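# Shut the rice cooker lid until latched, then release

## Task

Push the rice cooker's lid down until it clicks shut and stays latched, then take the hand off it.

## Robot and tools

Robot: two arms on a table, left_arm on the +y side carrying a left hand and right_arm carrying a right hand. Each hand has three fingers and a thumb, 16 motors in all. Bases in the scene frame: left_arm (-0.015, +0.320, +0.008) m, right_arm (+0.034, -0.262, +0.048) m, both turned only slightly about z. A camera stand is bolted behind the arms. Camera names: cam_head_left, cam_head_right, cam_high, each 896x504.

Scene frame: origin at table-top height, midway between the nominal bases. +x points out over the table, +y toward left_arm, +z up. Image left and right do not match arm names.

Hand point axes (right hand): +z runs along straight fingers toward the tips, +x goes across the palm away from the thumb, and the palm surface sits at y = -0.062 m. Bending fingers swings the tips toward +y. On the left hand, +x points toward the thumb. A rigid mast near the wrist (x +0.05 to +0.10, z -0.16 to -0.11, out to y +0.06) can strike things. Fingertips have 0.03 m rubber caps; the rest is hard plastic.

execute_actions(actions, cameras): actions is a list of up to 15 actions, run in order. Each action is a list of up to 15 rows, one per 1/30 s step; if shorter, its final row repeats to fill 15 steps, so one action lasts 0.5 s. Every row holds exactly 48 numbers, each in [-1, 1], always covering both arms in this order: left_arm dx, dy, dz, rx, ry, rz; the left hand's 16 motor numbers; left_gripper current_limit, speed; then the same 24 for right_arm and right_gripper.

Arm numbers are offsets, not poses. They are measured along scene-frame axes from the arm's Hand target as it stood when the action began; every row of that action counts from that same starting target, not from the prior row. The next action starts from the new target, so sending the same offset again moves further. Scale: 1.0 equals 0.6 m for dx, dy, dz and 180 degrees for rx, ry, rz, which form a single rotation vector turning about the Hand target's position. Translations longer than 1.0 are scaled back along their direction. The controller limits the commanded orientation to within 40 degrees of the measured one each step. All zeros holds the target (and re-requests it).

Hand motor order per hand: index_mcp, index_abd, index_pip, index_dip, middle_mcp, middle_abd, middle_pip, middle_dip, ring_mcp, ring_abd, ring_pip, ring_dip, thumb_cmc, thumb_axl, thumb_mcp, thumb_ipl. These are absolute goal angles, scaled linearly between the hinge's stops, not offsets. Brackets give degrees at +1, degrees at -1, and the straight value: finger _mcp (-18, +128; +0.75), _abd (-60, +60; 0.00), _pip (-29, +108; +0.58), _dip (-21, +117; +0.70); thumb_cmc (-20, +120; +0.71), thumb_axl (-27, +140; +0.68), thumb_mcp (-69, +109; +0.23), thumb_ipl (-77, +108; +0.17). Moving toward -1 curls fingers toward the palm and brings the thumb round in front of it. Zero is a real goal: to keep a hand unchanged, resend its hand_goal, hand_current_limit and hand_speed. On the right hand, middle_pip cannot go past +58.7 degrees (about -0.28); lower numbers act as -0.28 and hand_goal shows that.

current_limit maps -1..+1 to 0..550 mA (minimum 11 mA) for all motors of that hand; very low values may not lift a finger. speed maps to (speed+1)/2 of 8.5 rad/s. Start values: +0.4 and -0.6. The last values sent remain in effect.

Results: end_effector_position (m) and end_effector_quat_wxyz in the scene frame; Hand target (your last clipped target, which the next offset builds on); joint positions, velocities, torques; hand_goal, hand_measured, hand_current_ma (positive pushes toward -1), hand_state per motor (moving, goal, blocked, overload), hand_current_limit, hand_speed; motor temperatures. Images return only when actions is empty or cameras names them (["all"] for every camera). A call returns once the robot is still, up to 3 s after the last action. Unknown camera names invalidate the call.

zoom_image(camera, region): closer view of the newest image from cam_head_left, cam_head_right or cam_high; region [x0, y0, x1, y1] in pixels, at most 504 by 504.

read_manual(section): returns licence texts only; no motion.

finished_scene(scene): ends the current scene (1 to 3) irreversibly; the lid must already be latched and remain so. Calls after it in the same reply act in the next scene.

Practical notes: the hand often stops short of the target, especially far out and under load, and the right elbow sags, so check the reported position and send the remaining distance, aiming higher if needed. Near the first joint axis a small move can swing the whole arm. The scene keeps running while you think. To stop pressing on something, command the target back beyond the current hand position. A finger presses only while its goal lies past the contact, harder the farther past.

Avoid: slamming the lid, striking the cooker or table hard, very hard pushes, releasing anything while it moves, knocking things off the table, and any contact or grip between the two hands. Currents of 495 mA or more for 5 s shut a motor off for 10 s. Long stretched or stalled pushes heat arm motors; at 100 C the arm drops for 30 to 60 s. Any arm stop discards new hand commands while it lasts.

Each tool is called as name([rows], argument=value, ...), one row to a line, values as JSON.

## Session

execute_actions(actions=[])

Scene clock: 0.00 s.
left_arm: end_effector_position=(+0.3622, +0.4738, +0.2564) hand_goal=(+0.754, +0.000, +0.576, +0.696, +0.754, +0.000, +0.576, +0.696, +0.754, +0.000, +0.576, +0.696, +0.714, +0.678, +0.226, +0.168) hand_measured=(+0.754, +0.000, +0.576, +0.696, +0.754, +0.000, +0.576, +0.696, +0.754, +0.000, +0.576, +0.696, +0.714, +0.678, +0.226, +0.168) hand_current_ma=(+0, +0, +0, +0, +0, +0, +0, +0, +0, +0, +0, +0, +0, +0, +0, +0) hand_state=(goal, goal, goal, goal, goal, goal, goal, goal, goal, goal, goal, goal, goal, goal, goal, goal) hand_current_limit=0.40 hand_speed=-0.60 end_effector_quat_wxyz=(+0.010, -0.235, +0.951, +0.202) | right_arm: end_effector_position=(+0.6387, -0.0471, +0.2903) hand_goal=(+0.754, +0.000, +0.576, +0.696, +0.754, +0.000, +0.576, +0.696, +0.754, +0.000, +0.576, +0.696, +0.714, +0.678, +0.226, +0.168) hand_measured=(+0.754, +0.000, +0.576, +0.696, +0.754, +0.000, +0.576, +0.696, +0.754, +0.000, +0.576, +0.696, +0.714, +0.678, +0.226, +0.168) hand_current_ma=(+0, +0, +0, +0, +0, +0, +0, +0, +0, +0, +0, +0, +0, +0, +0, +0) hand_state=(goal, goal, goal, goal, goal, goal, goal, goal, goal, goal, goal, goal, goal, goal, goal, goal) hand_current_limit=0.40 hand_speed=-0.60 end_effector_quat_wxyz=(+0.390, +0.618, +0.602, +0.321)
Joint positions: left_arm=[0.051 1.537 1.381 -1.471 -0.403 -2.003] | right_arm=[0.496 1.614 1.027 -0.029 0.562 0.276]
Joint velocities: within noise
Joint torques (N m): no reading
Motor temperatures (°C): left_arm=[26 27 33 25 23 25] | right_arm=[31 26 36 27 22 24]
Heat: left arm: hottest elbow 33 °C; right arm: hottest elbow 36 °C.
Hand target: left_arm +0.3699, +0.4767, +0.2699; +0.030, -0.239, +0.950, +0.200 | right_arm +0.6445, -0.0408, +0.3084; +0.395, +0.614, +0.594, +0.337

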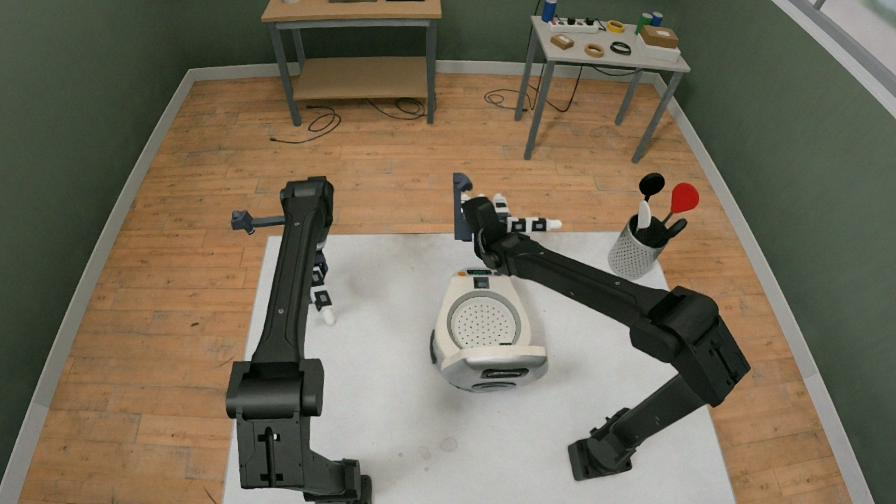

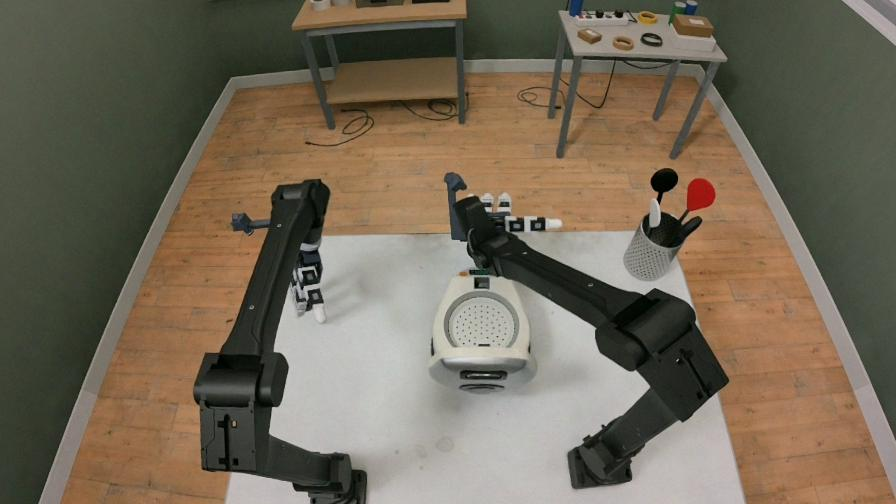

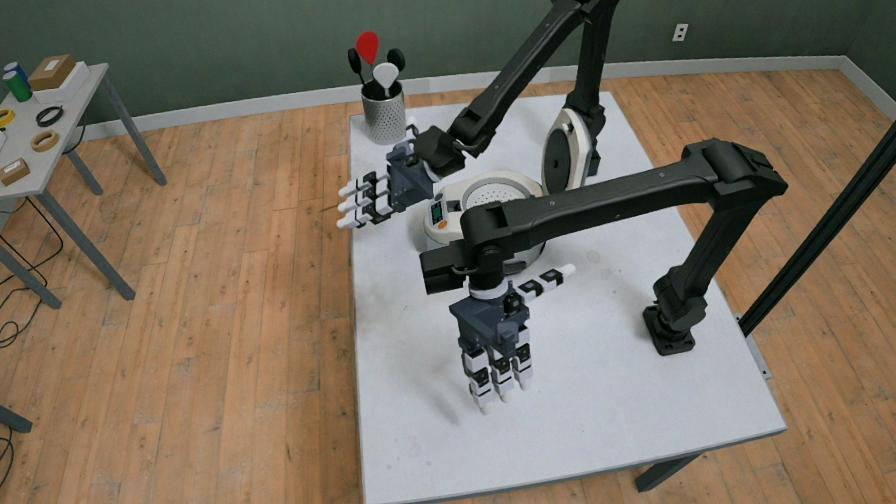

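execute_actions([
  [[-0.167,-0.128,0.083,-0.126,-0.013,0,1,0,-1,0,1,0,-1,0,1,0,-1,0,0.71,0.68,0.23,0.17,0.4,-0.6,-0.125,-0.117,0.025,0,0,0,0.75,0,0.58,0.7,0.75,0,0.58,0.7,0.75,0,0.58,0.7,0.71,0.68,0.23,0.17,0.4,-0.6]],
  [[-0.133,-0.167,0.083,0,0,-0.16,1,0,-1,0,1,0,-1,0,1,0,-1,0,0.71,0.68,0.23,0.17,0.4,-0.6,-0.125,-0.117,0.025,0,0,0,0.75,0,0.58,0.7,0.75,0,0.58,0.7,0.75,0,0.58,0.7,0.71,0.68,0.23,0.17,0.4,-0.6]],
  [[-0.117,-0.15,0.05,0,0,-0.16,1,0,-1,0,1,0,-1,0,1,0,-1,0,0.71,0.68,0.23,0.17,0.4,-0.6,-0.125,-0.117,0.025,0,0,0,0.75,0,0.58,0.7,0.75,0,0.58,0.7,0.75,0,0.58,0.7,0.71,0.68,0.23,0.17,0.4,-0.6]],
  [[-0.083,-0.15,0.017,0,0,-0.16,1,0,-1,0,1,0,-1,0,1,0,-1,0,0.71,0.68,0.23,0.17,0.4,-0.6,-0.125,-0.117,0.025,0,0,0,0.75,0,0.58,0.7,0.75,0,0.58,0.7,0.75,0,0.58,0.7,0.71,0.68,0.23,0.17,0.4,-0.6]],
], cameras=["all"])

Scene clock: 99.73 s.
left_arm: end_effector_position=(+0.0722, +0.1224, +0.3829) hand_goal=(+1.000, +0.000, -1.000, +0.000, +1.000, +0.000, -1.000, +0.000, +1.000, +0.000, -1.000, +0.000, +0.710, +0.680, +0.230, +0.170) hand_measured=(+0.998, +0.000, -0.992, +0.004, +0.998, +0.000, -0.992, +0.004, +0.998, +0.000, -0.992, +0.004, +0.710, +0.678, +0.224, +0.168) hand_current_ma=(-10, -3, +37, +17, -12, -4, +38, +15, -10, -4, +36, +15, -2, -12, -37, -14) hand_state=(goal, goal, goal, goal, goal, goal, goal, goal, goal, goal, goal, goal, goal, goal, goal, goal) hand_current_limit=0.40 hand_speed=-0.60 end_effector_quat_wxyz=(+0.116, +0.478, +0.864, -0.110) | right_arm: end_effector_position=(+0.3448, -0.3228, +0.3523) hand_goal=(+0.750, +0.000, +0.580, +0.700, +0.750, +0.000, +0.580, +0.700, +0.750, +0.000, +0.580, +0.700, +0.710, +0.680, +0.230, +0.170) hand_measured=(+0.758, +0.000, +0.580, +0.698, +0.760, +0.000, +0.580, +0.698, +0.760, +0.000, +0.580, +0.698, +0.720, +0.678, +0.226, +0.168) hand_current_ma=(+23, -1, +0, -4, +25, -1, +0, -4, +27, -1, +0, -5, +23, -5, -8, -5) hand_state=(goal, goal, goal, goal, goal, goal, goal, goal, goal, goal, goal, goal, goal, goal, goal, goal) hand_current_limit=0.40 hand_speed=-0.60 end_effector_quat_wxyz=(+0.390, +0.626, +0.588, +0.332)
Joint positions: left_arm=[-1.532 0.891 1.312 -1.681 -0.08 -2.067] | right_arm=[-0.218 0.287 0.401 -0.61 -0.049 -0.075]
Joint torques (N m): left_arm=[-0.56 -2.9 11.59 0.88 -0.26 -0.14] | right_arm=[-0.73 2.61 11.19 1.99 -0.12 -0.33]
Motor temperatures (°C): left_arm=[26 29 39 25 24 25] | right_arm=[31 29 49 27 23 24]
Heat: left arm: hottest elbow 39 °C; right arm: hottest elbow 49 °C.
Hand target: left_arm +0.0699, +0.1197, +0.4097; +0.005, +0.486, +0.874, +0.002 | right_arm +0.3445, -0.3216, +0.3684; +0.395, +0.614, +0.594, +0.337
Off the commanded pose: left_arm 0.027 m, 18 deg | right_arm 0.016 m, 2 deg.
joint sent to its limit (left arm) — joint 4 (wrist pitch), lower limit. The joint targets are off in position and orientation.

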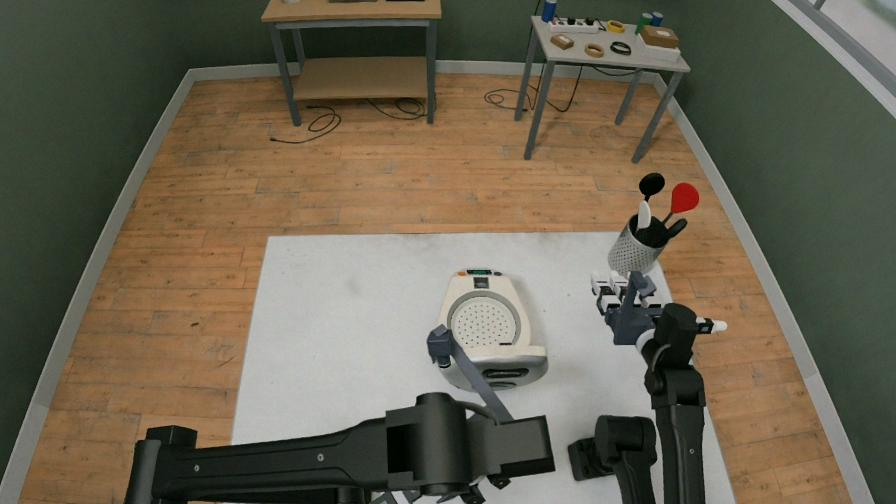

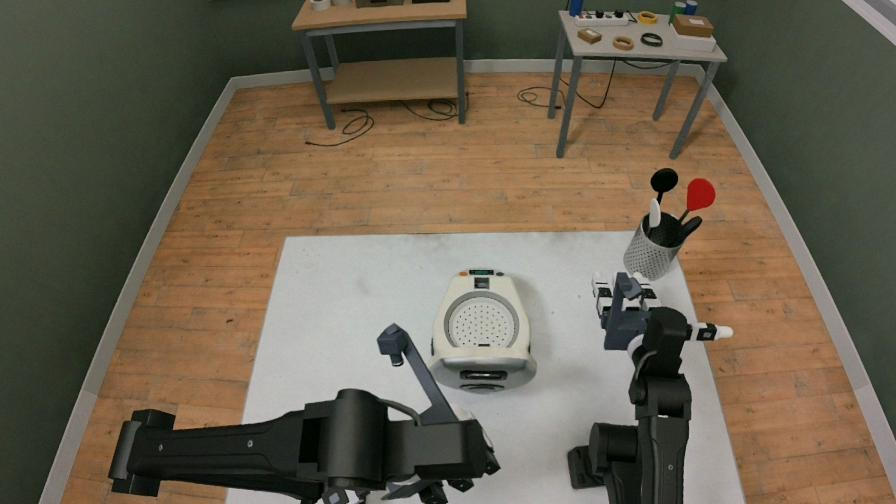

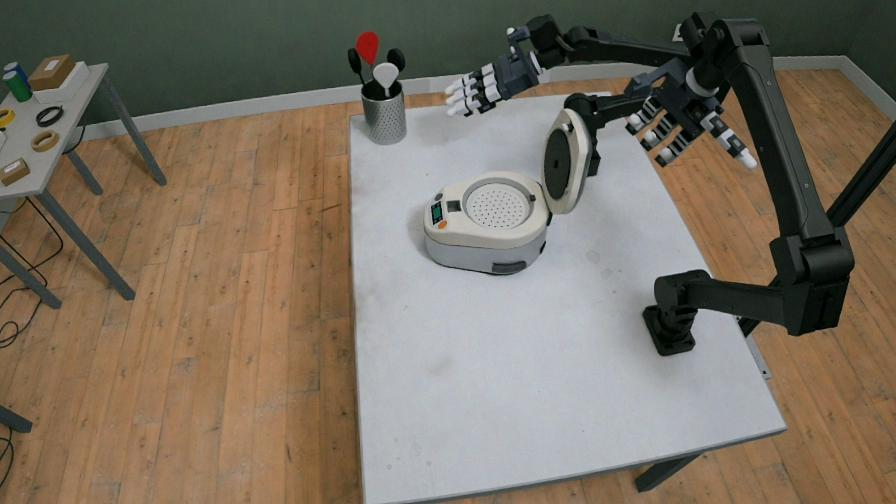

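execute_actions([
  [[0,-0.16,0,0,0,-0.16,1,0,-1,0,1,0,-1,0,1,0,-1,0,0.71,0.68,0.23,0.17,0.4,-0.6,0,0,0,0,0,0,0.75,0,0.58,0.7,0.75,0,0.58,0.7,0.75,0,0.58,0.7,0.71,0.68,0.23,0.17,0.4,-0.6]],
  [[0.06,0,0,0,0,0,1,0,-1,0,1,0,-1,0,1,0,-1,0,0.71,0.68,0.23,0.17,0.4,-0.6,0,0,0,0,0,0,0.75,0,0.58,0.7,0.75,0,0.58,0.7,0.75,0,0.58,0.7,0.71,0.68,0.23,0.17,0.4,-0.6]],
], cameras=["all"])

Scene clock: 115.83 s.
left_arm: end_effector_position=(+0.1001, +0.0291, +0.3813) hand_goal=(+1.000, +0.000, -1.000, +0.000, +1.000, +0.000, -1.000, +0.000, +1.000, +0.000, -1.000, +0.000, +0.710, +0.680, +0.230, +0.170) hand_measured=(+0.998, +0.000, -0.992, +0.004, +0.998, +0.000, -0.992, +0.004, +1.000, +0.000, -0.992, +0.004, +0.710, +0.678, +0.224, +0.168) hand_current_ma=(-5, -3, +36, +16, -5, -4, +37, +15, -3, -4, +35, +15, -1, -12, -36, -14) hand_state=(goal, goal, goal, goal, goal, goal, goal, goal, goal, goal, goal, goal, goal, goal, goal, goal) hand_current_limit=0.40 hand_speed=-0.60 end_effector_quat_wxyz=(+0.095, +0.680, +0.726, -0.044) | right_arm: end_effector_position=(+0.3448, -0.3221, +0.3513) hand_goal=(+0.750, +0.000, +0.580, +0.700, +0.750, +0.000, +0.580, +0.700, +0.750, +0.000, +0.580, +0.700, +0.710, +0.680, +0.230, +0.170) hand_measured=(+0.758, +0.000, +0.580, +0.698, +0.760, +0.000, +0.580, +0.698, +0.760, +0.000, +0.580, +0.698, +0.720, +0.678, +0.226, +0.168) hand_current_ma=(+23, -1, +0, -4, +25, -1, +0, -4, +27, -1, +0, -5, +23, -5, -8, -5) hand_state=(goal, goal, goal, goal, goal, goal, goal, goal, goal, goal, goal, goal, goal, goal, goal, goal) hand_current_limit=0.40 hand_speed=-0.60 end_effector_quat_wxyz=(+0.387, +0.622, +0.593, +0.333)
Joint positions: left_arm=[-1.517 1.092 1.402 -1.681 -0.064 -1.564] | right_arm=[-0.233 0.287 0.401 -0.615 -0.073 -0.09]
Joint torques (N m): left_arm=[1.32 -6.24 11.49 0.62 -0.27 0.14] | right_arm=[-0.73 2.9 11.4 1.98 -0.14 -0.32]
Heat: left arm: hottest elbow 42 °C; right arm: hottest elbow 47 °C.
Hand target: left_arm +0.1059, +0.0237, +0.4097; +0.005, +0.688, +0.726, +0.001 | right_arm +0.3445, -0.3216, +0.3684; +0.395, +0.614, +0.594, +0.337
Off the commanded pose: left_arm 0.030 m, 12 deg | right_arm 0.017 m, 1 deg.
joint sent to its limit (left arm) — joint 4 (wrist pitch), lower limit. The joint targets are off in position and orientation.

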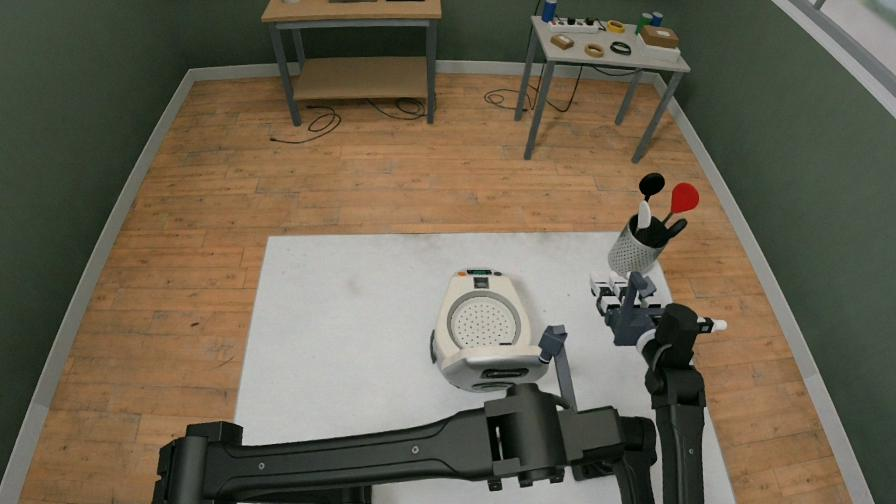

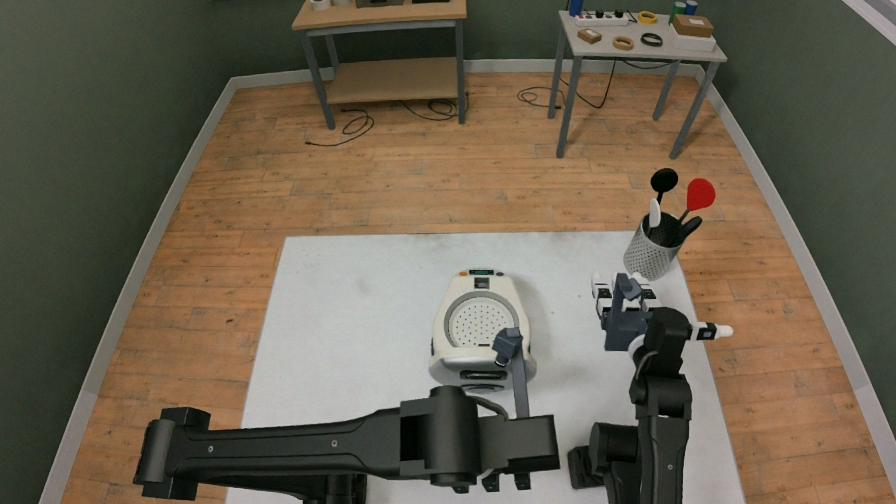

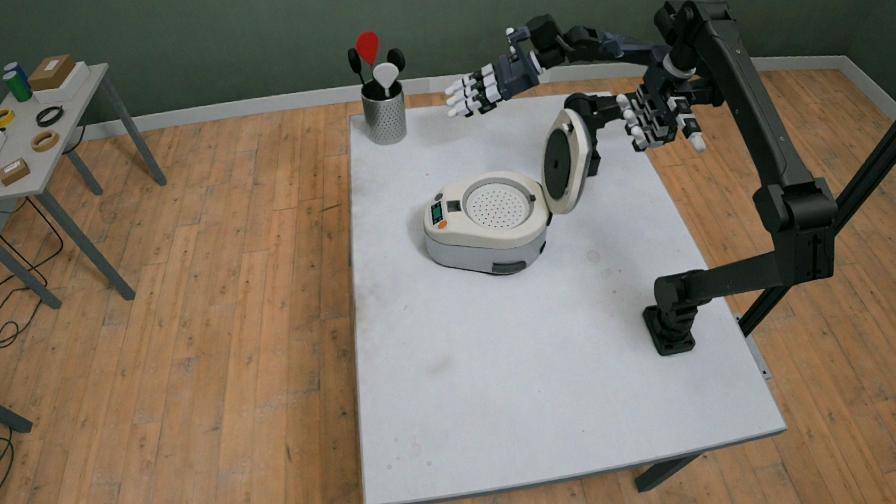

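execute_actions([
  [[0.08,0,0,0,0,0,1,0,-1,0,1,0,-1,0,1,0,-1,0,0.71,0.68,0.23,0.17,0.4,-0.6,0,0,0,0,0,0,0.75,0,0.58,0.7,0.75,0,0.58,0.7,0.75,0,0.58,0.7,0.71,0.68,0.23,0.17,0.4,-0.6]],
  [[0.08,0,0.02,0,0,0,1,0,-1,0,1,0,-1,0,1,0,-1,0,0.71,0.68,0.23,0.17,0.4,-0.6,0,0,0,0,0,0,0.75,0,0.58,0.7,0.75,0,0.58,0.7,0.75,0,0.58,0.7,0.71,0.68,0.23,0.17,0.4,-0.6]],
], cameras=["all"])

Scene clock: 146.60 s.
left_arm: end_effector_position=(+0.1926, +0.0311, +0.3954) hand_goal=(+1.000, +0.000, -1.000, +0.000, +1.000, +0.000, -1.000, +0.000, +1.000, +0.000, -1.000, +0.000, +0.710, +0.680, +0.230, +0.170) hand_measured=(+0.998, +0.000, -0.992, +0.004, +1.000, +0.000, -0.992, +0.004, +1.000, +0.000, -0.992, +0.004, +0.710, +0.678, +0.224, +0.168) hand_current_ma=(-6, -3, +35, +16, +0, -4, +35, +15, +1, -3, +38, +15, +1, -12, -36, -14) hand_state=(goal, goal, goal, goal, goal, goal, goal, goal, goal, goal, goal, goal, goal, goal, goal, goal) hand_current_limit=0.40 hand_speed=-0.60 end_effector_quat_wxyz=(+0.106, +0.681, +0.724, -0.022) | right_arm: end_effector_position=(+0.3448, -0.3221, +0.3513) hand_goal=(+0.750, +0.000, +0.580, +0.700, +0.750, +0.000, +0.580, +0.700, +0.750, +0.000, +0.580, +0.700, +0.710, +0.680, +0.230, +0.170) hand_measured=(+0.758, +0.000, +0.580, +0.698, +0.760, +0.000, +0.580, +0.698, +0.760, +0.000, +0.580, +0.698, +0.720, +0.678, +0.226, +0.168) hand_current_ma=(+23, -1, +0, -4, +25, -1, +0, -4, +27, -1, +0, -5, +23, -5, -8, -5) hand_state=(goal, goal, goal, goal, goal, goal, goal, goal, goal, goal, goal, goal, goal, goal, goal, goal) hand_current_limit=0.40 hand_speed=-0.60 end_effector_quat_wxyz=(+0.387, +0.622, +0.593, +0.333)
Joint positions: left_arm=[-1.236 1.142 1.464 -1.681 -0.057 -1.279] | right_arm=[-0.233 0.287 0.401 -0.615 -0.073 -0.09]
Joint torques (N m): left_arm=[1.79 -5.6 11.75 0.59 -0.31 0.16] | right_arm=[-0.73 2.9 11.41 1.98 -0.14 -0.32]
Motor temperatures (°C): left_arm=[26 28 46 25 24 25] | right_arm=[31 27 48 27 22 24]
Heat: left arm: hottest elbow 46 °C; right arm: hottest elbow 48 °C.
Hand target: left_arm +0.2019, +0.0237, +0.4217; +0.005, +0.688, +0.726, +0.001 | right_arm +0.3445, -0.3216, +0.3684; +0.395, +0.614, +0.594, +0.337
Off the commanded pose: left_arm 0.029 m, 12 deg | right_arm 0.017 m, 1 deg.
joint sent to its limit (left arm) — joint 4 (wrist pitch), lower limit. The joint targets are off in position and orientation.

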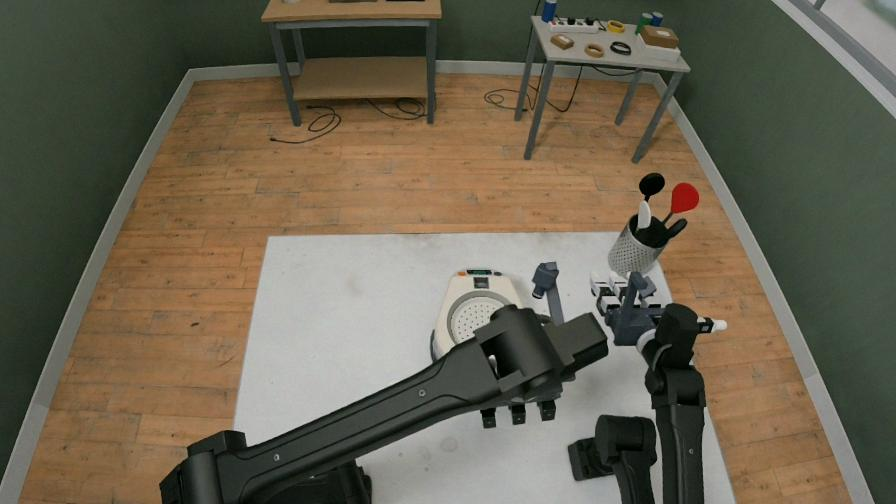

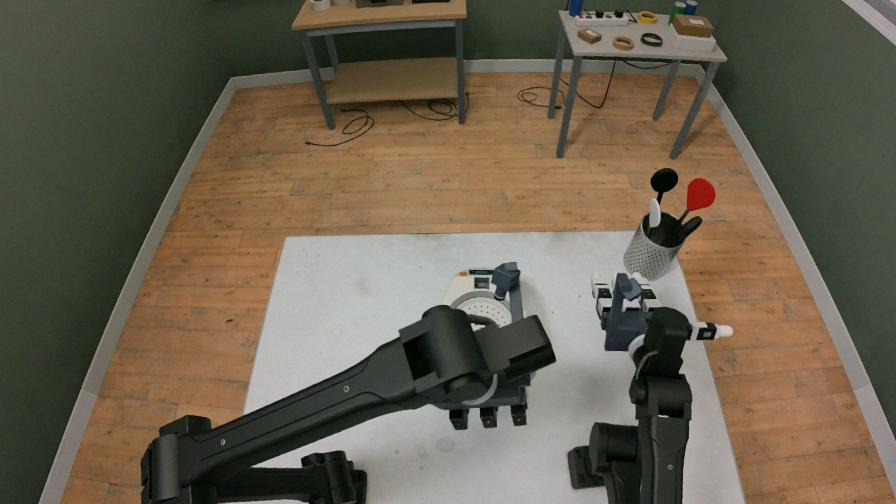

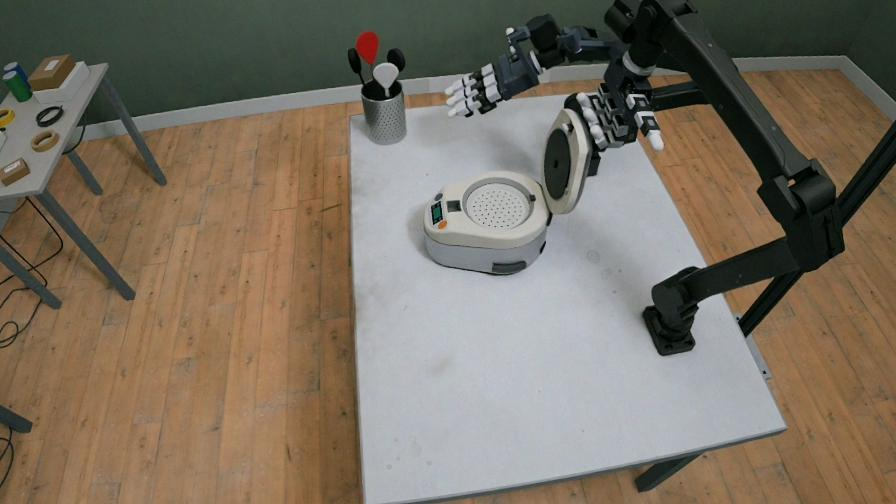

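execute_actions([
  [[0.092,0,0.01,0,0,0,1,0,-1,0,1,0,-1,0,1,0,-1,0,0.71,0.68,0.23,0.17,0.4,-0.6,0,0,0,0,0,0,0.75,0,0.58,0.7,0.75,0,0.58,0.7,0.75,0,0.58,0.7,0.71,0.68,0.23,0.17,0.4,-0.6]],
  [[0.092,0,0,0,0,0,1,0,-1,0,1,0,-1,0,1,0,-1,0,0.71,0.68,0.23,0.17,0.4,-0.6,0,0,0,0,0,0,0.75,0,0.58,0.7,0.75,0,0.58,0.7,0.75,0,0.58,0.7,0.71,0.68,0.23,0.17,0.4,-0.6]],
  [[0.083,0,-0.03,0,0,0,1,0,-1,0,1,0,-1,0,1,0,-1,0,0.71,0.68,0.23,0.17,0.4,-0.6,0,0,0,0,0,0,0.75,0,0.58,0.7,0.75,0,0.58,0.7,0.75,0,0.58,0.7,0.71,0.68,0.23,0.17,0.4,-0.6]],
], cameras=["all"])

Scene clock: 161.30 s.
left_arm: end_effector_position=(+0.3502, +0.0277, +0.3813) hand_goal=(+1.000, +0.000, -1.000, +0.000, +1.000, +0.000, -1.000, +0.000, +1.000, +0.000, -1.000, +0.000, +0.710, +0.680, +0.230, +0.170) hand_measured=(+1.000, +0.000, -0.992, +0.004, +1.000, +0.000, -1.000, +0.004, +1.000, +0.000, -0.992, +0.004, +0.710, +0.678, +0.224, +0.168) hand_current_ma=(+0, -3, +35, +16, +1, +0, +0, +15, +0, -3, +38, +15, +3, -12, -36, -14) hand_state=(goal, goal, goal, goal, goal, goal, goal, goal, goal, goal, goal, goal, goal, goal, goal, goal) hand_current_limit=0.40 hand_speed=-0.60 end_effector_quat_wxyz=(+0.073, +0.685, +0.725, +0.007) | right_arm: end_effector_position=(+0.3448, -0.3221, +0.3513) hand_goal=(+0.750, +0.000, +0.580, +0.700, +0.750, +0.000, +0.580, +0.700, +0.750, +0.000, +0.580, +0.700, +0.710, +0.680, +0.230, +0.170) hand_measured=(+0.758, +0.000, +0.580, +0.698, +0.760, +0.000, +0.580, +0.698, +0.760, +0.000, +0.580, +0.698, +0.720, +0.678, +0.226, +0.168) hand_current_ma=(+23, -1, +0, -4, +25, -1, +0, -4, +27, -1, +0, -5, +23, -5, -8, -5) hand_state=(goal, goal, goal, goal, goal, goal, goal, goal, goal, goal, goal, goal, goal, goal, goal, goal) hand_current_limit=0.40 hand_speed=-0.60 end_effector_quat_wxyz=(+0.387, +0.622, +0.593, +0.333)
Joint positions: left_arm=[-0.871 1.392 1.646 -1.681 -0.029 -0.914] | right_arm=[-0.233 0.287 0.401 -0.615 -0.073 -0.09]
Joint torques (N m): left_arm=[1.2 -10.29 11.78 0.55 -0.32 0.16] | right_arm=[-0.67 2.9 11.4 2 -0.14 -0.32]
Heat: left arm: hottest elbow 48 °C; right arm: hottest elbow 48 °C.
Hand target: left_arm +0.3621, +0.0237, +0.4097; +0.005, +0.688, +0.726, +0.001 | right_arm +0.3445, -0.3216, +0.3684; +0.395, +0.614, +0.594, +0.337
Off the commanded pose: left_arm 0.031 m, 8 deg | right_arm 0.017 m, 1 deg.
joint sent to its limit (left arm) — joint 4 (wrist pitch), lower limit. The joint targets are off in position and orientation.

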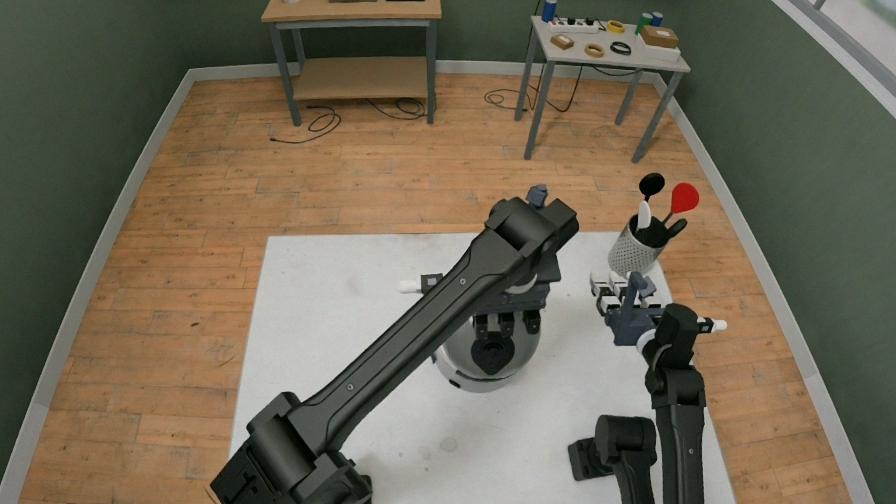

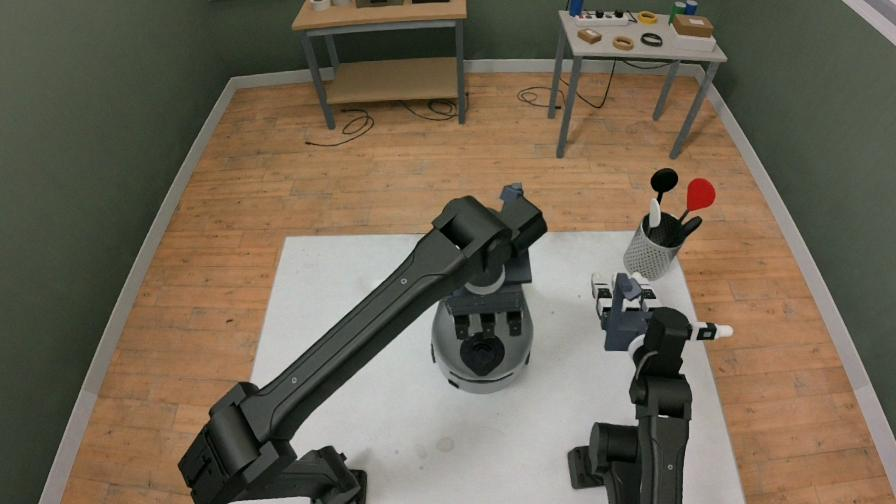

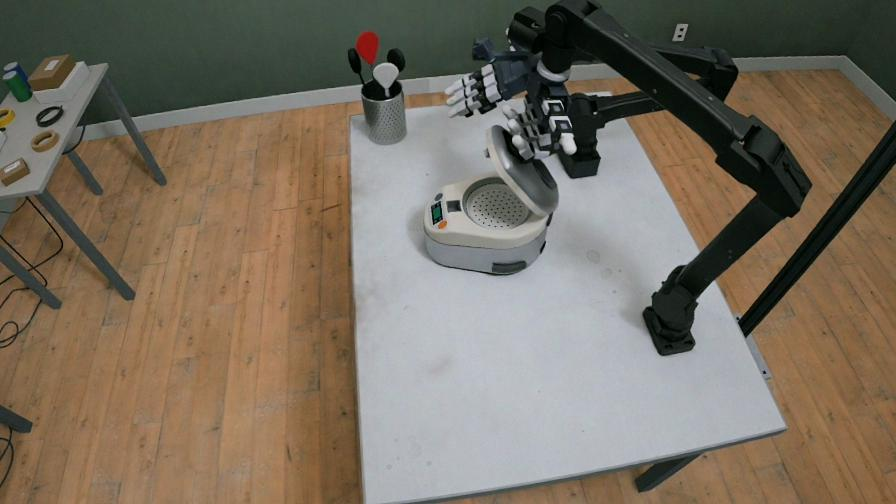

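execute_actions([
  [[0.067,0,-0.092,0,0,0,1,0,-1,0,1,0,-1,0,1,0,-1,0,0.71,0.68,0.23,0.17,0.4,-0.6,0,0,0,0,0,0,0.75,0,0.58,0.7,0.75,0,0.58,0.7,0.75,0,0.58,0.7,0.71,0.68,0.23,0.17,0.4,-0.6]],
  [[0.042,0,-0.1,0,0,0,1,0,-1,0,1,0,-1,0,1,0,-1,0,0.71,0.68,0.23,0.17,0.4,-0.6,0,0,0,0,0,0,0.75,0,0.58,0.7,0.75,0,0.58,0.7,0.75,0,0.58,0.7,0.71,0.68,0.23,0.17,0.4,-0.6]],
  [[0.025,0,-0.083,0,0,0,1,0,-1,0,1,0,-1,0,1,0,-1,0,0.71,0.68,0.23,0.17,0.4,-0.6,0,0,0,0,0,0,0.75,0,0.58,0.7,0.75,0,0.58,0.7,0.75,0,0.58,0.7,0.71,0.68,0.23,0.17,0.4,-0.6]],
], cameras=["all"])

Scene clock: 175.37 s.
left_arm: end_effector_position=(+0.4321, +0.0222, +0.2579) hand_goal=(+1.000, +0.000, -1.000, +0.000, +1.000, +0.000, -1.000, +0.000, +1.000, +0.000, -1.000, +0.000, +0.710, +0.680, +0.230, +0.170) hand_measured=(+0.994, +0.000, -1.000, +0.004, +0.992, +0.000, -1.000, +0.004, +0.996, +0.004, -1.000, +0.004, +0.710, +0.678, +0.224, +0.168) hand_current_ma=(-27, -3, +0, +16, -41, +1, +0, +15, -23, +14, +0, +15, +3, -12, -36, -14) hand_state=(goal, goal, goal, goal, goal, goal, goal, goal, goal, goal, goal, goal, goal, goal, goal, goal) hand_current_limit=0.40 hand_speed=-0.60 end_effector_quat_wxyz=(+0.010, +0.685, +0.728, -0.001) | right_arm: end_effector_position=(+0.3448, -0.3221, +0.3513) hand_goal=(+0.750, +0.000, +0.580, +0.700, +0.750, +0.000, +0.580, +0.700, +0.750, +0.000, +0.580, +0.700, +0.710, +0.680, +0.230, +0.170) hand_measured=(+0.758, +0.000, +0.580, +0.698, +0.760, +0.000, +0.580, +0.698, +0.760, +0.000, +0.580, +0.698, +0.720, +0.678, +0.226, +0.168) hand_current_ma=(+23, -1, +0, -4, +25, -1, +0, -4, +27, -1, +0, -5, +23, -5, -8, -5) hand_state=(goal, goal, goal, goal, goal, goal, goal, goal, goal, goal, goal, goal, goal, goal, goal, goal) hand_current_limit=0.40 hand_speed=-0.60 end_effector_quat_wxyz=(+0.387, +0.622, +0.593, +0.333)
Joint positions: left_arm=[-0.74 1.601 1.574 -1.523 0.002 -0.79] | right_arm=[-0.233 0.287 0.401 -0.615 -0.073 -0.09]
Joint torques (N m): left_arm=[1.79 -12.28 6.64 1.22 -0.12 0.13] | right_arm=[-0.62 2.84 11.43 1.98 -0.12 -0.33]
Heat: left arm: hottest elbow 47 °C; right arm: hottest elbow 49 °C.
Hand target: left_arm +0.4425, +0.0237, +0.2447; +0.005, +0.688, +0.726, +0.001 | right_arm +0.3445, -0.3216, +0.3684; +0.395, +0.614, +0.594, +0.337
Off the commanded pose: left_arm 0.017 m, 1 deg | right_arm 0.017 m, 1 deg.

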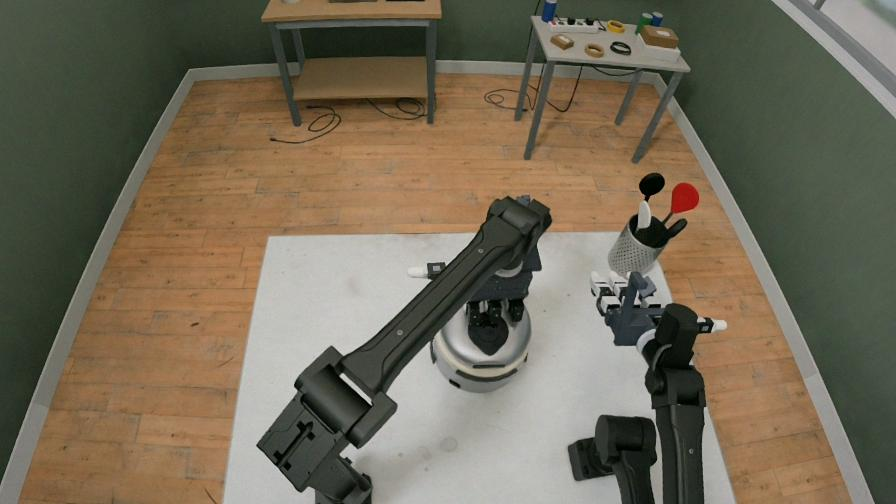

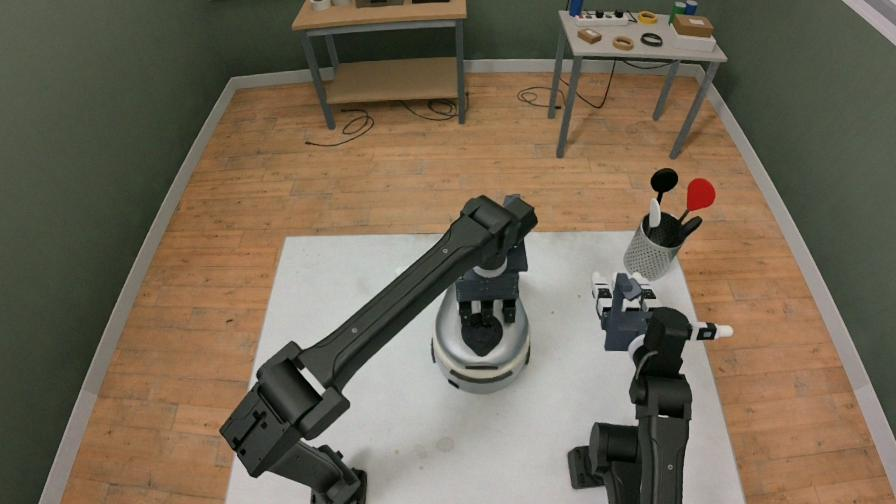

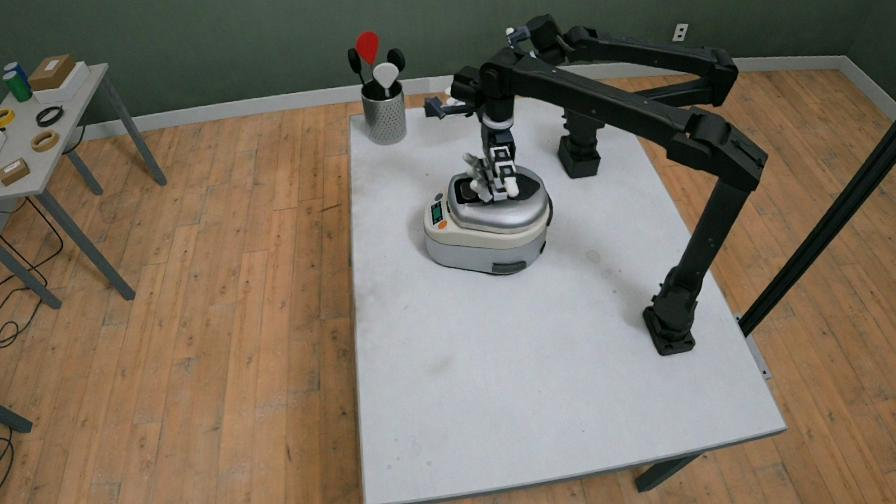

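execute_actions([
  [[0.06,0,0.01,0,0,0,1,0,-1,0,1,0,-1,0,1,0,-1,0,0.71,0.68,0.23,0.17,0.4,-0.6,0,0,0,0,0,0,0.75,0,0.58,0.7,0.75,0,0.58,0.7,0.75,0,0.58,0.7,0.71,0.68,0.23,0.17,0.4,-0.6]],
  [[0,0,-0.07,0,0,0,1,0,-1,0,1,0,-1,0,1,0,-1,0,0.71,0.68,0.23,0.17,0.4,-0.6,0,0,0,0,0,0,0.75,0,0.58,0.7,0.75,0,0.58,0.7,0.75,0,0.58,0.7,0.71,0.68,0.23,0.17,0.4,-0.6]],
  [[0,0,-0.05,0,0,0,1,0,-1,0,1,0,-1,0,1,0,-1,0,0.71,0.68,0.23,0.17,0.4,-0.6,0,0,0,0,0,0,0.75,0,0.58,0.7,0.75,0,0.58,0.7,0.75,0,0.58,0.7,0.71,0.68,0.23,0.17,0.4,-0.6]],
], cameras=["cam_high"])

zoom_image(camera="cam_high", region=[410, 130, 580, 290])

Scene clock: 189.87 s.
left_arm: end_effector_position=(+0.4617, +0.0260, +0.2530) hand_goal=(+1.000, +0.000, -1.000, +0.000, +1.000, +0.000, -1.000, +0.000, +1.000, +0.000, -1.000, +0.000, +0.710, +0.680, +0.230, +0.170) hand_measured=(+1.000, -0.002, -1.000, +0.004, +0.998, +0.004, -1.000, +0.004, +0.996, +0.002, -1.000, +0.004, +0.710, +0.678, +0.224, +0.168) hand_current_ma=(+0, -6, -2, +16, -8, +16, +0, +14, -15, +12, +1, +15, +3, -12, -36, -14) hand_state=(goal, goal, goal, goal, goal, goal, goal, goal, goal, goal, goal, goal, goal, goal, goal, goal) hand_current_limit=0.40 hand_speed=-0.60 end_effector_quat_wxyz=(+0.050, +0.685, +0.727, +0.007) | right_arm: end_effector_position=(+0.3448, -0.3221, +0.3513) hand_goal=(+0.750, +0.000, +0.580, +0.700, +0.750, +0.000, +0.580, +0.700, +0.750, +0.000, +0.580, +0.700, +0.710, +0.680, +0.230, +0.170) hand_measured=(+0.758, +0.000, +0.580, +0.698, +0.760, +0.000, +0.580, +0.698, +0.760, +0.000, +0.580, +0.698, +0.720, +0.678, +0.226, +0.168) hand_current_ma=(+23, -1, +0, -4, +25, -1, +0, -4, +27, -1, +0, -5, +23, -5, -8, -5) hand_state=(goal, goal, goal, goal, goal, goal, goal, goal, goal, goal, goal, goal, goal, goal, goal, goal) hand_current_limit=0.40 hand_speed=-0.60 end_effector_quat_wxyz=(+0.387, +0.622, +0.593, +0.333)
Joint positions: left_arm=[-0.699 1.603 1.548 -1.415 -0.008 -0.747] | right_arm=[-0.233 0.287 0.401 -0.615 -0.073 -0.09]
Joint torques (N m): left_arm=[2.08 -6.77 3.36 2.95 0.02 0.16] | right_arm=[-0.56 2.96 11.41 1.99 -0.14 -0.32]
Heat: left arm: hottest elbow 45 °C; right arm: hottest elbow 49 °C.
Hand target: left_arm +0.4785, +0.0237, +0.1787; +0.005, +0.688, +0.726, +0.001 | right_arm +0.3445, -0.3216, +0.3684; +0.395, +0.614, +0.594, +0.337
Off the commanded pose: left_arm 0.076 m, 5 deg | right_arm 0.017 m, 1 deg.
Images, in order (width x height): cam_high 896x504.

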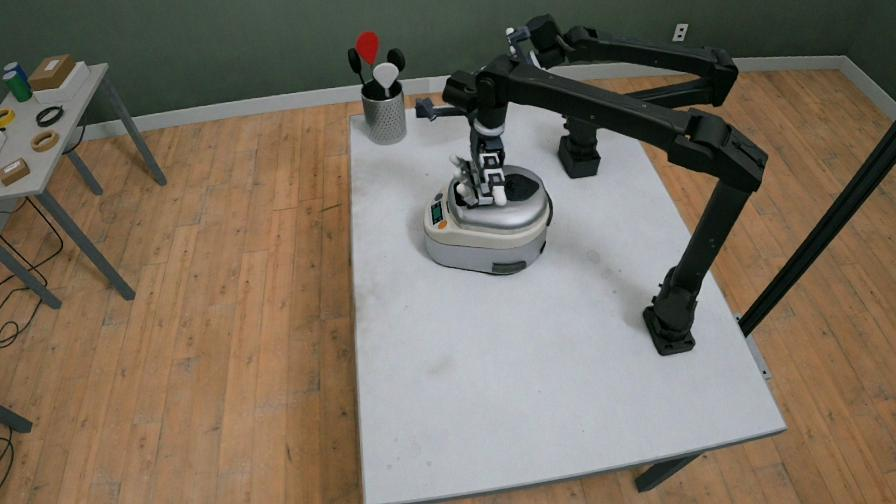

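Scaled by 2.965.

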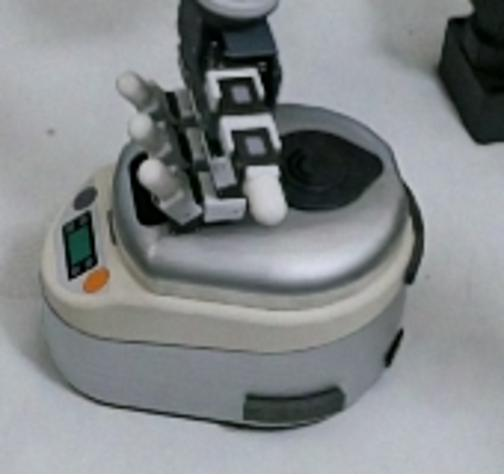

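execute_actions([
  [[0,0,-0.03,0,0,0,1,0,-1,0,1,0,-1,0,1,0,-1,0,0.71,0.68,0.23,0.17,0.4,-0.6,0,0,0,0,0,0,0.75,0,0.58,0.7,0.75,0,0.58,0.7,0.75,0,0.58,0.7,0.71,0.68,0.23,0.17,0.4,-0.6]],
  [[0,0,0.14,0,0,0,1,0,-1,0,1,0,-1,0,1,0,-1,0,0.71,0.68,0.23,0.17,0.4,-0.6,0,0,0,0,0,0,0.75,0,0.58,0.7,0.75,0,0.58,0.7,0.75,0,0.58,0.7,0.71,0.68,0.23,0.17,0.4,-0.6]],
  [[0,0,0.2,0,0,0,1,0,-1,0,1,0,-1,0,1,0,-1,0,0.71,0.68,0.23,0.17,0.4,-0.6,0,0,0,0,0,0,0.75,0,0.58,0.7,0.75,0,0.58,0.7,0.75,0,0.58,0.7,0.71,0.68,0.23,0.17,0.4,-0.6]],
], cameras=["cam_high"])

zoom_image(camera="cam_high", region=[410, 130, 580, 290])

Scene clock: 212.33 s.
left_arm: end_effector_position=(+0.4661, +0.0223, +0.3344) hand_goal=(+1.000, +0.000, -1.000, +0.000, +1.000, +0.000, -1.000, +0.000, +1.000, +0.000, -1.000, +0.000, +0.710, +0.680, +0.230, +0.170) hand_measured=(+0.996, -0.002, -1.000, +0.004, +0.996, +0.002, -1.000, +0.004, +0.998, +0.002, -1.000, +0.004, +0.710, +0.678, +0.224, +0.168) hand_current_ma=(-16, -12, +0, +16, -19, +12, +1, +14, -11, +12, +1, +15, +3, -12, -36, -14) hand_state=(goal, goal, goal, goal, goal, goal, goal, goal, goal, goal, goal, goal, goal, goal, goal, goal) hand_current_limit=0.40 hand_speed=-0.60 end_effector_quat_wxyz=(+0.034, +0.690, +0.723, +0.008) | right_arm: end_effector_position=(+0.3448, -0.3221, +0.3513) hand_goal=(+0.750, +0.000, +0.580, +0.700, +0.750, +0.000, +0.580, +0.700, +0.750, +0.000, +0.580, +0.700, +0.710, +0.680, +0.230, +0.170) hand_measured=(+0.758, +0.000, +0.580, +0.698, +0.760, +0.000, +0.580, +0.698, +0.760, +0.000, +0.580, +0.698, +0.720, +0.678, +0.226, +0.168) hand_current_ma=(+23, -1, +0, -4, +25, -1, +0, -4, +27, -1, +0, -5, +23, -5, -8, -5) hand_state=(goal, goal, goal, goal, goal, goal, goal, goal, goal, goal, goal, goal, goal, goal, goal, goal) hand_current_limit=0.40 hand_speed=-0.60 end_effector_quat_wxyz=(+0.387, +0.622, +0.593, +0.333)
Joint positions: left_arm=[-0.699 1.65 1.826 -1.677 -0.011 -0.733] | right_arm=[-0.233 0.287 0.401 -0.615 -0.073 -0.09]
Joint torques (N m): left_arm=[1.44 -15.44 11.47 0.27 -0.27 0.09] | right_arm=[-0.73 2.9 11.38 2 -0.14 -0.32]
Motor temperatures (°C): left_arm=[26 28 41 25 23 25] | right_arm=[31 26 50 27 22 24]
Heat: left arm: hottest elbow 41 °C; right arm: hottest elbow 50 °C.
Hand target: left_arm +0.4785, +0.0237, +0.3647; +0.005, +0.688, +0.726, +0.001 | right_arm +0.3445, -0.3216, +0.3684; +0.395, +0.614, +0.594, +0.337
Off the commanded pose: left_arm 0.033 m, 3 deg | right_arm 0.017 m, 1 deg.
joint sent to its limit (left arm) — joint 4 (wrist pitch), lower limit. The joint targets are off in position and orientation.
Images, in order (width x height): cam_high 896x504.

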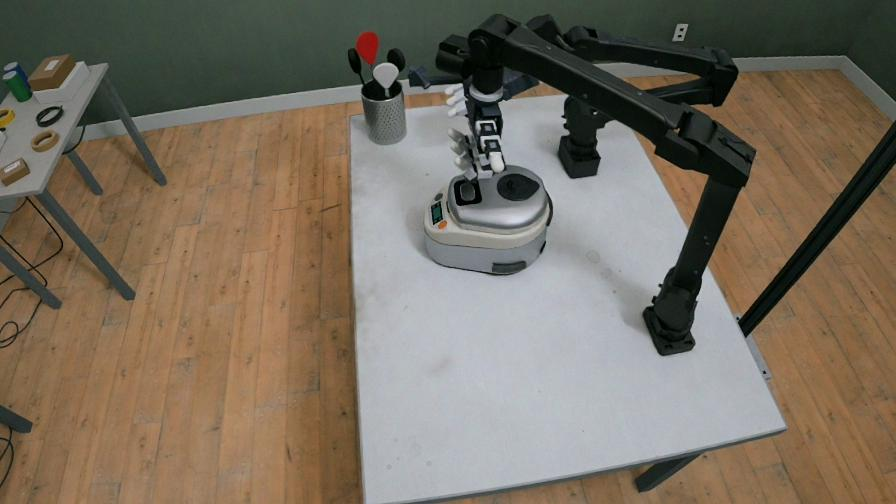

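Scaled by 2.965.

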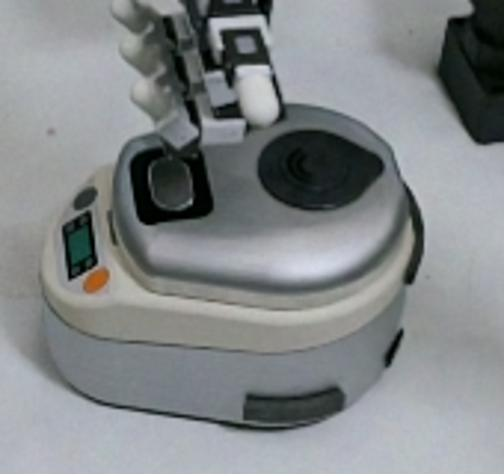

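finished_scene(scene=2)

The scene is finished: the task was done.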